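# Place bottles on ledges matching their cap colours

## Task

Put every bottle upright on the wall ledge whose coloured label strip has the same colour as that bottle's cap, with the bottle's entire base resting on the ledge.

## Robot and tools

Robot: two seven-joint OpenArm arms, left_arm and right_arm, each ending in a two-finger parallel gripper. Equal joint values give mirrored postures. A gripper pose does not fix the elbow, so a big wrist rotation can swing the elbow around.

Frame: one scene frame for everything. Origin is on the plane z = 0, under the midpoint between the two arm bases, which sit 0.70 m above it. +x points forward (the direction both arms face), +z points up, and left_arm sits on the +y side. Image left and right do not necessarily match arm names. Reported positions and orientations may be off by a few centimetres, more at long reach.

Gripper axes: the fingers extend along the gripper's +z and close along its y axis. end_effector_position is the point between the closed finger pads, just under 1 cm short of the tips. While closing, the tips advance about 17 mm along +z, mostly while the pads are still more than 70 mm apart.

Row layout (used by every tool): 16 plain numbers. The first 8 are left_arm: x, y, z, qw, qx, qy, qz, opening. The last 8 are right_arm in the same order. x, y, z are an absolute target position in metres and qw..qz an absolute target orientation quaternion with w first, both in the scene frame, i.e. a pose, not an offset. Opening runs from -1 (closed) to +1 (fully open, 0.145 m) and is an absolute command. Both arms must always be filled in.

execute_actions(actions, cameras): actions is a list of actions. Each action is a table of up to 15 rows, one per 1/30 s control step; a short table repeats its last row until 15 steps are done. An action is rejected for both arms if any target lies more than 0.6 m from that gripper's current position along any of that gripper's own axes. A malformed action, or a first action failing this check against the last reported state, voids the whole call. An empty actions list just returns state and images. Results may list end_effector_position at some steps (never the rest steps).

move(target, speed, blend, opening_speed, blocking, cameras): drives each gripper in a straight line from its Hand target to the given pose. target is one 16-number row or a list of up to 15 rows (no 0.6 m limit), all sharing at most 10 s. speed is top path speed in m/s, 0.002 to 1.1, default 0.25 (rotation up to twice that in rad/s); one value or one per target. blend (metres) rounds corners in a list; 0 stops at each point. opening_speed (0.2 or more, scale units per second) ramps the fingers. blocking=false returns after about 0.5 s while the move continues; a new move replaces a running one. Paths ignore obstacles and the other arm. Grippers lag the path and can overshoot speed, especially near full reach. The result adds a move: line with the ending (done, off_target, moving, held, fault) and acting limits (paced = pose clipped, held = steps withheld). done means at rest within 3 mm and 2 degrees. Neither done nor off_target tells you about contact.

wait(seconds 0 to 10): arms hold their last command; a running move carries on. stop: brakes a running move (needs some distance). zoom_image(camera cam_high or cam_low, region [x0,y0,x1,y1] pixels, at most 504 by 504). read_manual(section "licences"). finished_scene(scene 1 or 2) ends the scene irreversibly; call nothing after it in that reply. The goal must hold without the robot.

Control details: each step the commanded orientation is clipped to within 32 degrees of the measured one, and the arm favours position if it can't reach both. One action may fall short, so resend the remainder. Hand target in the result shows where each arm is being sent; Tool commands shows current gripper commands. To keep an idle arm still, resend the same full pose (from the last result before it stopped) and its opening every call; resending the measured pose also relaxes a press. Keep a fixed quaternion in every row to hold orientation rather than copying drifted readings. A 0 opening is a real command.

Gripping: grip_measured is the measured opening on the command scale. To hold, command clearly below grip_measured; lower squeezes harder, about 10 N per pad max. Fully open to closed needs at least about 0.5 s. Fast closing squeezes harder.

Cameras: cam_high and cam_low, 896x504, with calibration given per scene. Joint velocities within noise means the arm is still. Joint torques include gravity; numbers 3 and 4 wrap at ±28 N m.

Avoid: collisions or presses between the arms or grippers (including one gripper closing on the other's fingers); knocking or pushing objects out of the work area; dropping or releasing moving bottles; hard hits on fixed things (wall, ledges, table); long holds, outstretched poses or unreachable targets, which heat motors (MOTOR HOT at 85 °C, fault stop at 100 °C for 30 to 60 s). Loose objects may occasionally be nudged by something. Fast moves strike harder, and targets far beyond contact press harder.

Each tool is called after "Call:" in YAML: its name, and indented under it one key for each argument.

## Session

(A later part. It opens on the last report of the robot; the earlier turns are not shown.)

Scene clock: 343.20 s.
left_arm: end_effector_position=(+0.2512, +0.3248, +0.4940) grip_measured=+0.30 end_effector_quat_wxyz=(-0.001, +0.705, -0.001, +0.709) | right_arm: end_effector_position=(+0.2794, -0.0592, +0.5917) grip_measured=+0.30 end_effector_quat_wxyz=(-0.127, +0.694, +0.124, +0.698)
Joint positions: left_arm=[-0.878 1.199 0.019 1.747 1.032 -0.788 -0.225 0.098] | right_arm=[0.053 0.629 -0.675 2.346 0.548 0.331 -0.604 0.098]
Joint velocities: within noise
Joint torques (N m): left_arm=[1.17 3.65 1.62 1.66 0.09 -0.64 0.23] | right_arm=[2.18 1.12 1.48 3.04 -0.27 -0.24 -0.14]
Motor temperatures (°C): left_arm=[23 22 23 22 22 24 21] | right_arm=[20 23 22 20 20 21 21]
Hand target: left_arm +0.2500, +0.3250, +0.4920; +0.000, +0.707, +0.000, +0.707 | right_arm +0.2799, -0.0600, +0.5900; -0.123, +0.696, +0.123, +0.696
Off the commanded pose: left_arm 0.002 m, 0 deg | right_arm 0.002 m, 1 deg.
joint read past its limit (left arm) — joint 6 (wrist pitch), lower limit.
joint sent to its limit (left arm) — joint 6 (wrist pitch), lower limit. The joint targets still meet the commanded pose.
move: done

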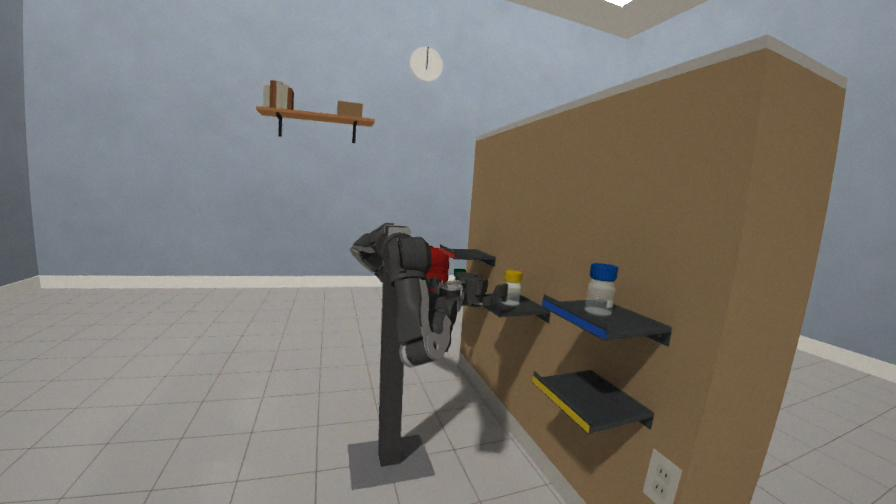

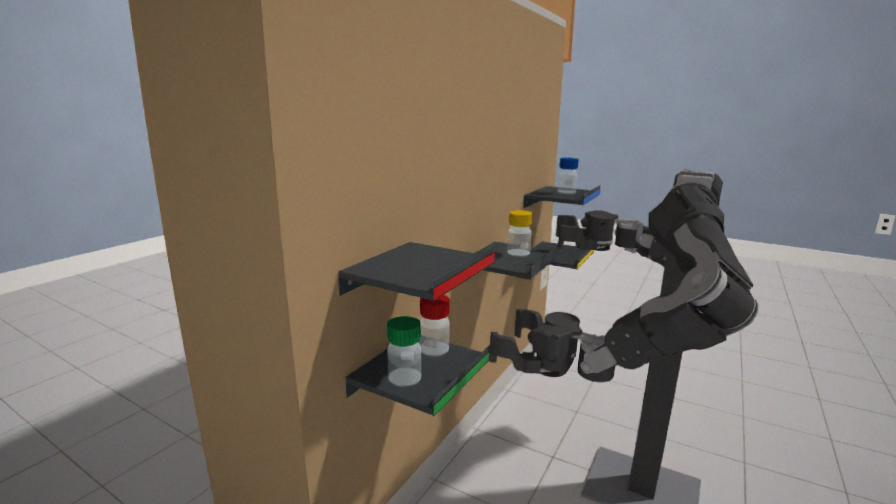

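Call:
move:
  target:
    - [0.28,0.335,0.492,0,0.7071,0,0.7071,0.25,0.29,-0.048,0.588,-0.123,0.696,0.123,0.696,0.3]
    - [0.378,0.336,0.49,0,0.7071,0,0.7071,0.25,0.363,-0.02,0.586,-0.123,0.696,0.123,0.696,0.3]
  speed: 0.15

Call:
zoom_image:
  camera: "cam_high"
  region: [420, 240, 600, 360]

Call:
zoom_image:
  camera: "cam_low"
  region: [350, 180, 600, 400]

Scene clock: 352.20 s.
left_arm: end_effector_position=(+0.3789, +0.3368, +0.4936) grip_measured=+0.25 end_effector_quat_wxyz=(-0.001, +0.703, +0.002, +0.711) | right_arm: end_effector_position=(+0.3641, -0.0219, +0.5873) grip_measured=+0.30 end_effector_quat_wxyz=(-0.119, +0.696, +0.121, +0.698)
Joint positions: left_arm=[0.137 0.984 -0.462 1.287 1.052 -0.411 -0.008 0.094] | right_arm=[0.403 0.355 -0.734 1.925 0.565 0.38 -0.528 0.098]
Joint velocities: within noise
Joint torques (N m): left_arm=[4.97 6.24 1.87 2.06 0.12 -0.55 0.23] | right_arm=[4.26 -0.51 1.32 3.49 -0.16 -0.5 0.15]
Motor temperatures (°C): left_arm=[22 22 23 22 22 24 21] | right_arm=[20 23 22 20 20 20 21]
Hand target: left_arm +0.3779, +0.3360, +0.4899; +0.000, +0.707, +0.000, +0.707 | right_arm +0.3630, -0.0200, +0.5860; -0.123, +0.696, +0.123, +0.696
Off the commanded pose: left_arm 0.004 m, 1 deg | right_arm 0.003 m, 1 deg.
move: off_target (left_arm)

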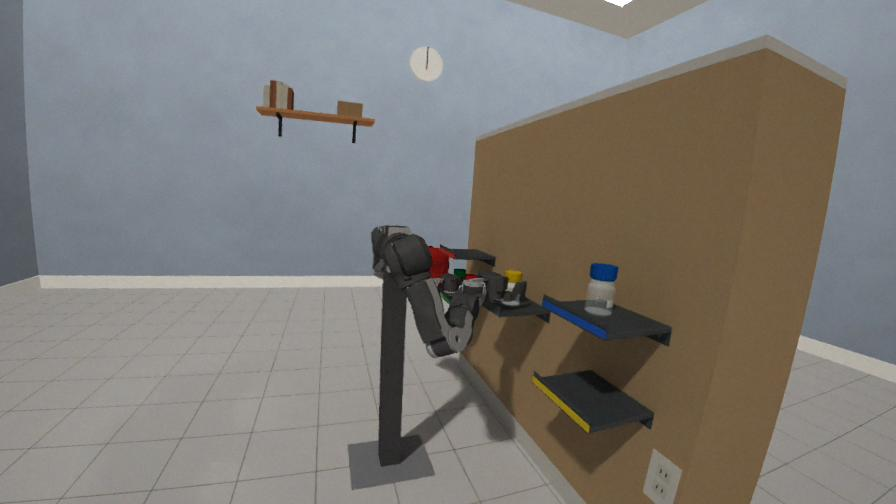

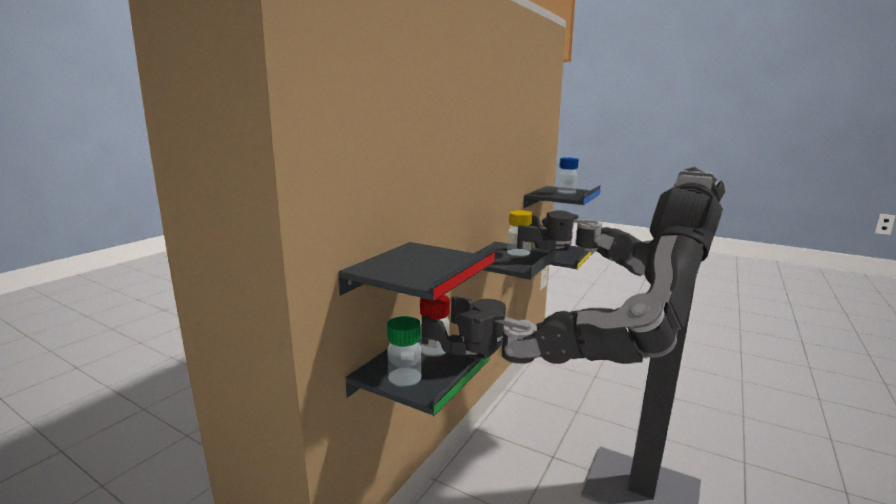

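Scaled by 2.800 from the camera's 896x504 image, which has a finer 1280x720 frame.

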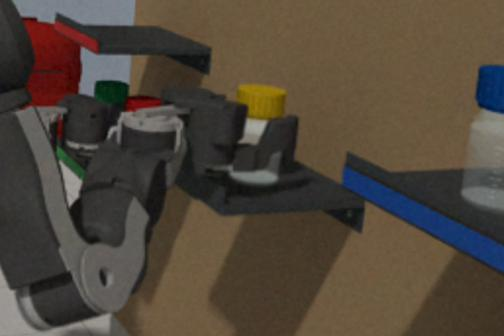

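Scaled by 2.016 from the camera's 896x504 image, which has a finer 1280x720 frame.

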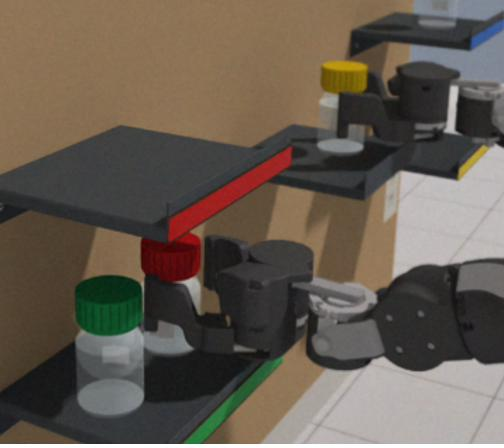

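Call:
move:
  target:
    - [0.38,0.336,0.49,0,0.7071,0,0.7071,0.25,0.368,-0.018,0.586,-0.123,0.696,0.123,0.696,0.3]
    - [0.38,0.336,0.49,0,0.7071,0,0.7071,-0.6,0.368,-0.018,0.586,-0.123,0.696,0.123,0.696,-0.6]
    - [0.38,0.336,0.53,0,0.7071,0,0.7071,-0.6,0.368,-0.018,0.63,-0.123,0.696,0.123,0.696,-0.6]
    - [0.228,0.335,0.535,0,0.7071,0,0.7071,-0.6,0.25,-0.09,0.635,-0.123,0.696,0.123,0.696,-0.6]
  speed: [0.1,0.15,0.15,0.2]
  opening_speed: 1.5

Scene clock: 369.60 s.
left_arm: end_effector_position=(+0.2278, +0.3354, +0.5338) grip_measured=-0.24 end_effector_quat_wxyz=(-0.001, +0.710, +0.001, +0.704) | right_arm: end_effector_position=(+0.2514, -0.0900, +0.6310) grip_measured=-0.24 end_effector_quat_wxyz=(-0.172, +0.602, +0.142, +0.767)
Joint positions: left_arm=[-1.296 1.042 0.555 1.914 1.098 -0.646 -0.053 0.057] | right_arm=[-0.227 0.851 -0.396 2.438 0.54 -0.042 -0.388 0.058]
Joint velocities: within noise
Joint torques (N m): left_arm=[0.73 1.89 2.13 2.13 0.09 -0.87 0.2] | right_arm=[1.65 2.94 2.8 4 -0.14 -0.75 0.12]
Motor temperatures (°C): left_arm=[22 23 23 21 21 25 21] | right_arm=[21 22 22 20 20 21 21]
Hand target: left_arm +0.2280, +0.3350, +0.5350; +0.000, +0.707, +0.000, +0.707 | right_arm +0.2506, -0.0900, +0.6345; -0.174, +0.595, +0.142, +0.771
Off the commanded pose: left_arm 0.001 m, 0 deg | right_arm 0.004 m, 15 deg.
joint sent to its limit (right arm) — joint 4 (elbow), upper limit, where the elbow is as bent as it goes. The joint targets are off in orientation, not in position.
move: off_target (right_arm); target 2's new opening was sent with left_arm's hand 0.004 m and 1 deg from that target

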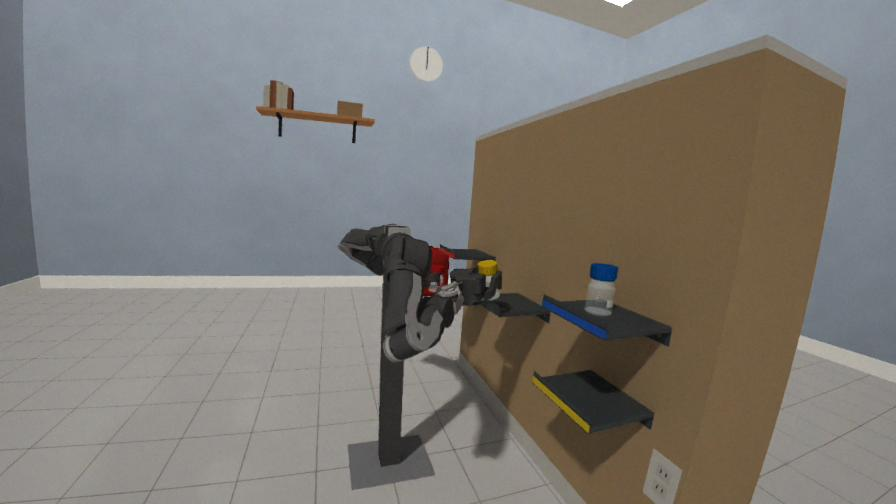

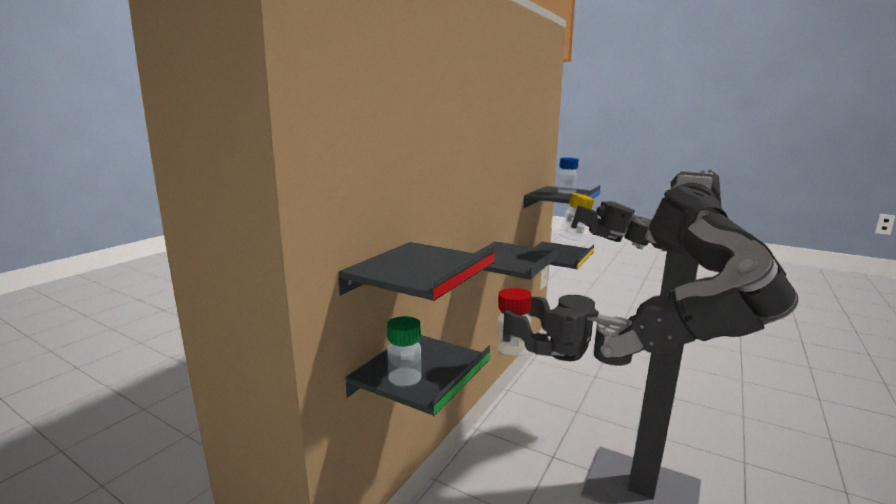

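Call:
move:
  target:
    - [0.228,0.35,0.60,0,0.7071,0,0.7071,-0.6,0.23,-0.20,0.51,0,0.7071,0,0.7071,-0.6]
    - [0.23,0.35,0.735,-0.06,0.704,0.06,0.704,-0.6,0.23,-0.35,0.525,0.06,0.704,-0.06,0.704,-0.6]
    - [0.29,0.37,0.73,-0.123,0.696,0.123,0.696,-0.6,0.29,-0.375,0.525,0.123,0.696,-0.123,0.696,-0.6]
    - [0.365,0.40,0.715,-0.123,0.696,0.123,0.696,-0.6,0.365,-0.40,0.52,0.123,0.696,-0.123,0.696,-0.6]
  speed: [0.25,0.25,0.15,0.15]
  blend: [0.03,0.01,0.01,0]

Call:
zoom_image:
  camera: "cam_high"
  region: [500, 280, 680, 440]

Call:
zoom_image:
  camera: "cam_low"
  region: [340, 150, 560, 320]

Scene clock: 386.20 s.
left_arm: end_effector_position=(+0.3652, +0.4002, +0.7149) grip_measured=-0.24 end_effector_quat_wxyz=(-0.125, +0.698, +0.124, +0.694) | right_arm: end_effector_position=(+0.3647, -0.4014, +0.5204) grip_measured=-0.24 end_effector_quat_wxyz=(+0.124, +0.696, -0.127, +0.695)
Joint positions: left_arm=[-1.157 1.566 1.249 1.714 1.582 0.098 -0.492 0.057] | right_arm=[0.011 0.953 -0.164 1.39 0.978 -0.225 -0.301 0.058]
Joint velocities: within noise
Joint torques (N m): left_arm=[4.71 2.76 3.32 0.49 -0.17 -0.92 0.22] | right_arm=[3.55 6.95 3.14 2.41 -0.21 -0.54 0.18]
Motor temperatures (°C): left_arm=[22 22 24 21 21 25 21] | right_arm=[21 23 23 20 20 21 21]
Hand target: left_arm +0.3650, +0.3999, +0.7151; -0.123, +0.696, +0.123, +0.696 | right_arm +0.3650, -0.4000, +0.5201; +0.123, +0.696, -0.123, +0.696
Off the commanded pose: left_arm 0.000 m, 0 deg | right_arm 0.002 m, 0 deg.
move: done

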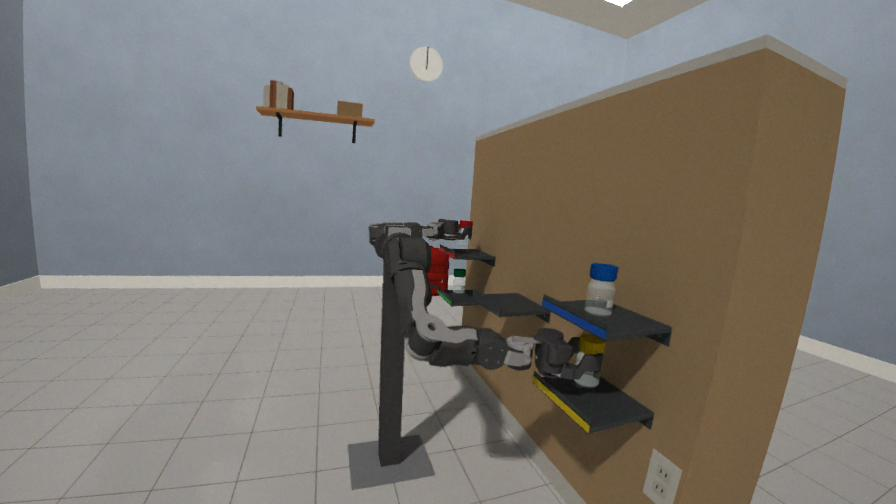

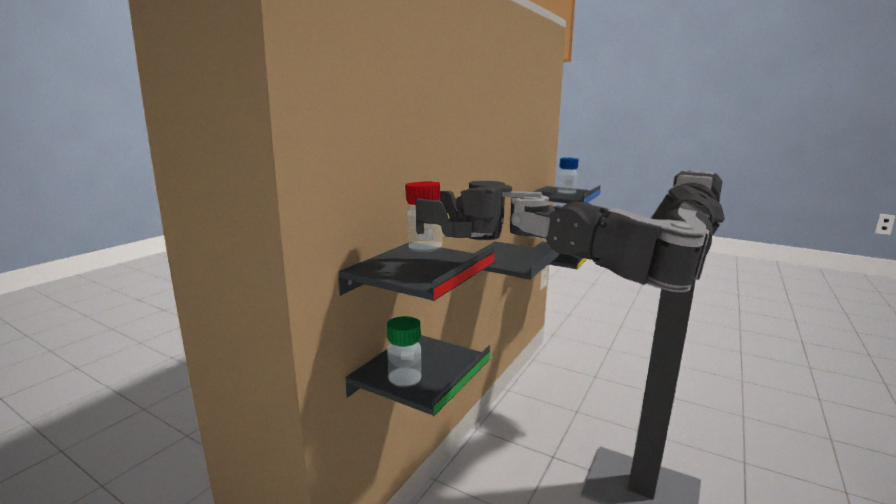

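Scaled by 2.800 from the camera's 896x504 image, which has a finer 1280x720 frame.

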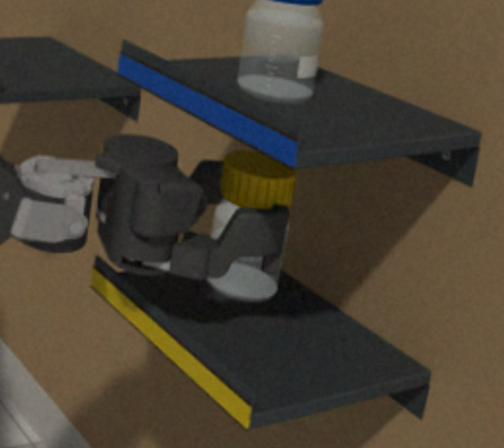

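Scaled by 2.291 from the camera's 896x504 image, which has a finer 1280x720 frame.

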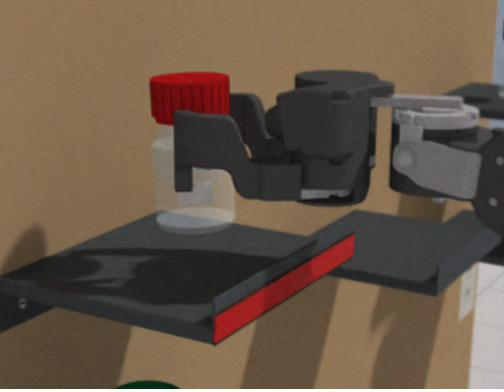

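Call:
move:
  target:
    - [0.365,0.40,0.697,-0.123,0.696,0.123,0.696,-0.6,0.365,-0.40,0.502,0.123,0.696,-0.123,0.696,-0.6]
    - [0.365,0.40,0.674,-0.123,0.696,0.123,0.696,-0.6,0.365,-0.40,0.479,0.123,0.696,-0.123,0.696,-0.6]
  speed: [0.1,0.03]

Call:
zoom_image:
  camera: "cam_high"
  region: [500, 280, 680, 440]

Call:
zoom_image:
  camera: "cam_low"
  region: [340, 150, 560, 320]

Scene clock: 397.13 s.
left_arm: end_effector_position=(+0.3646, +0.4007, +0.6839) grip_measured=-0.24 end_effector_quat_wxyz=(-0.123, +0.683, +0.126, +0.709) | right_arm: end_effector_position=(+0.3658, -0.4028, +0.4884) grip_measured=-0.24 end_effector_quat_wxyz=(+0.128, +0.685, -0.123, +0.707)
Joint positions: left_arm=[-1.274 1.562 1.19 1.715 1.548 -0.119 -0.491 0.057] | right_arm=[0.064 0.842 -0.202 1.22 0.886 -0.345 -0.222 0.058]
Joint velocities: within noise
Joint torques (N m): left_arm=[2.73 2.86 1.84 0.16 0.08 -0.07 0.18] | right_arm=[3.02 5.02 1.21 1.73 0.16 0 0.19]
Motor temperatures (°C): left_arm=[22 22 24 21 21 25 21] | right_arm=[21 23 23 20 20 21 21]
Hand target: left_arm +0.3648, +0.4000, +0.6741; -0.123, +0.696, +0.123, +0.696 | right_arm +0.3648, -0.3999, +0.4791; +0.123, +0.696, -0.123, +0.696
Off the commanded pose: left_arm 0.010 m, 2 deg | right_arm 0.010 m, 2 deg.
move: off_target (left_arm, right_arm)

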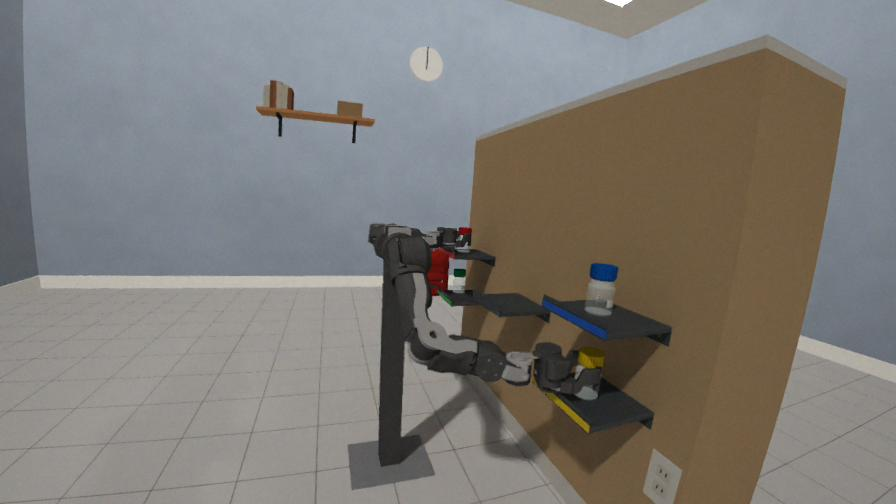

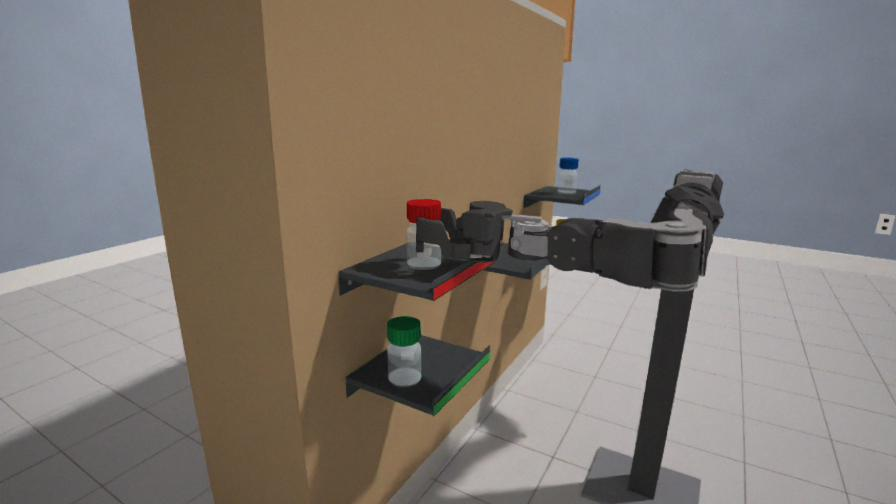

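Scaled by 2.800 from the camera's 896x504 image, which has a finer 1280x720 frame.

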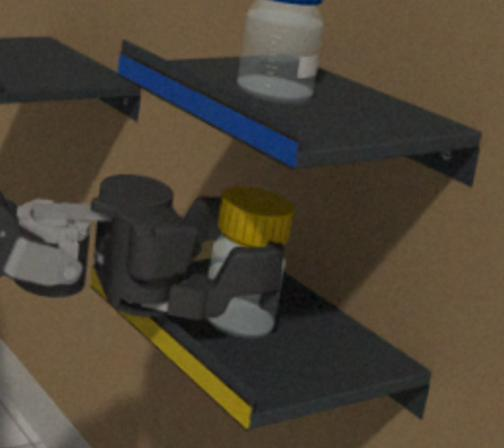

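Scaled by 2.291 from the camera's 896x504 image, which has a finer 1280x720 frame.

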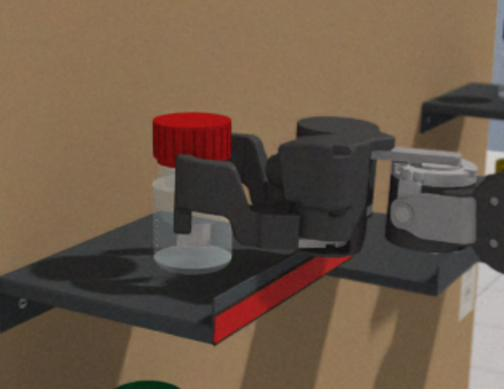

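Both in contact. Release and withdraw.

Call:
move:
  target:
    - [0.365,0.40,0.681,-0.123,0.696,0.123,0.696,-0.6,0.365,-0.40,0.486,0.123,0.696,-0.123,0.696,-0.6]
    - [0.365,0.40,0.683,-0.123,0.696,0.123,0.696,0.05,0.365,-0.40,0.488,0.123,0.696,-0.123,0.696,0.05]
    - [0.265,0.363,0.695,-0.123,0.696,0.123,0.696,0.05,0.25,-0.358,0.498,0.123,0.696,-0.123,0.696,0.05]
  speed: [0.1,0.1,0.15]
  opening_speed: 0.8

Call:
zoom_image:
  camera: "cam_high"
  region: [420, 200, 700, 440]

Call:
zoom_image:
  camera: "cam_low"
  region: [340, 150, 620, 410]

Scene clock: 409.73 s.
left_arm: end_effector_position=(+0.2646, +0.3633, +0.6953) grip_measured=+0.05 end_effector_quat_wxyz=(-0.124, +0.695, +0.125, +0.697) | right_arm: end_effector_position=(+0.2501, -0.3568, +0.4963) grip_measured=+0.05 end_effector_quat_wxyz=(+0.121, +0.699, -0.121, +0.694)
Joint positions: left_arm=[-1.24 1.079 1.345 2.242 1.492 0.145 -0.544 0.079] | right_arm=[-0.746 0.86 0.17 1.828 0.83 -0.442 -0.438 0.079]
Joint velocities: within noise
Joint torques (N m): left_arm=[1.04 2.49 3.03 0.57 -0.12 -0.48 0.2] | right_arm=[0.67 4 4.03 2.93 -0.18 -0.51 -0.12]
Motor temperatures (°C): left_arm=[22 22 24 21 21 25 21] | right_arm=[21 23 23 20 20 21 21]
Hand target: left_arm +0.2650, +0.3630, +0.6951; -0.123, +0.696, +0.123, +0.696 | right_arm +0.2501, -0.3579, +0.4980; +0.123, +0.696, -0.123, +0.696
Off the commanded pose: left_arm 0.001 m, 0 deg | right_arm 0.002 m, 1 deg.
move: done

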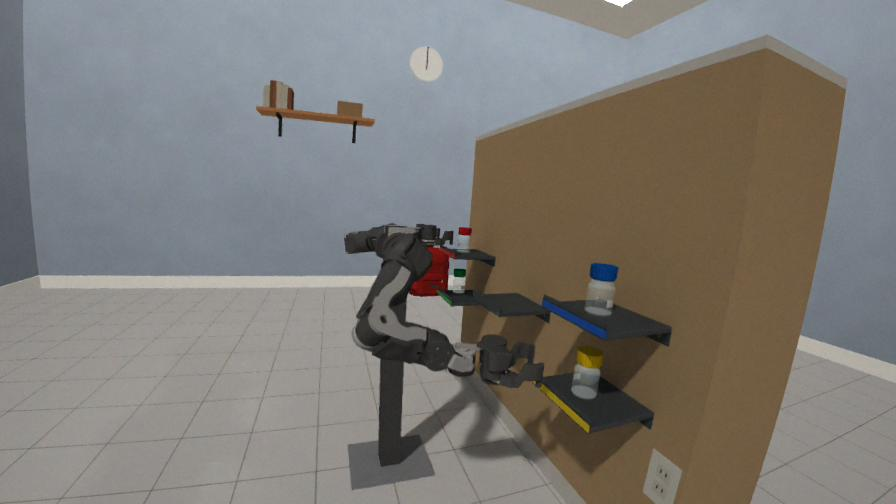

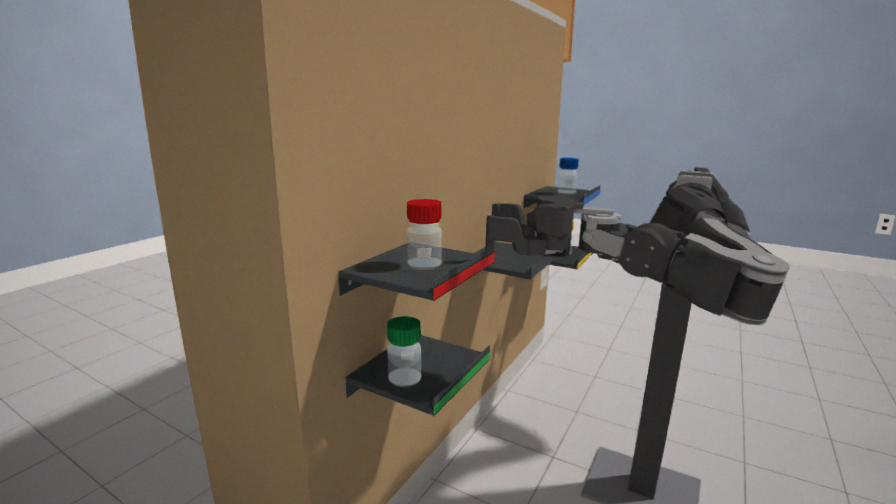

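Scaled by 1.800 from the camera's 896x504 image, which has a finer 1280x720 frame.

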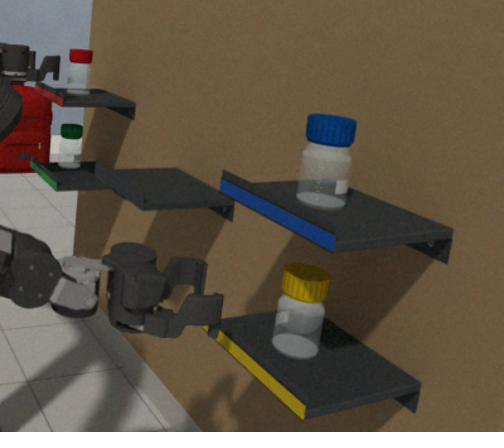

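Scaled by 1.800 from the camera's 896x504 image, which has a finer 1280x720 frame.

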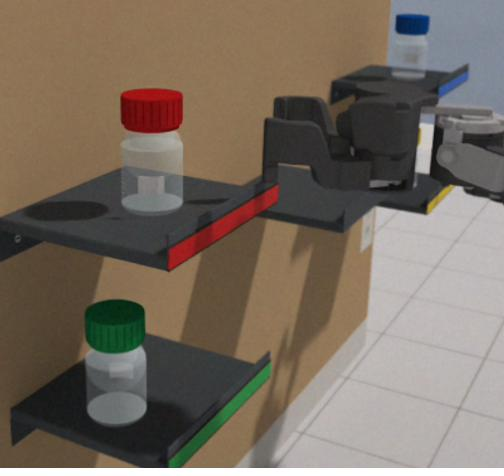

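All standing.

Call:
finished_scene:
  scene: 2

The scene is finished: the task was done.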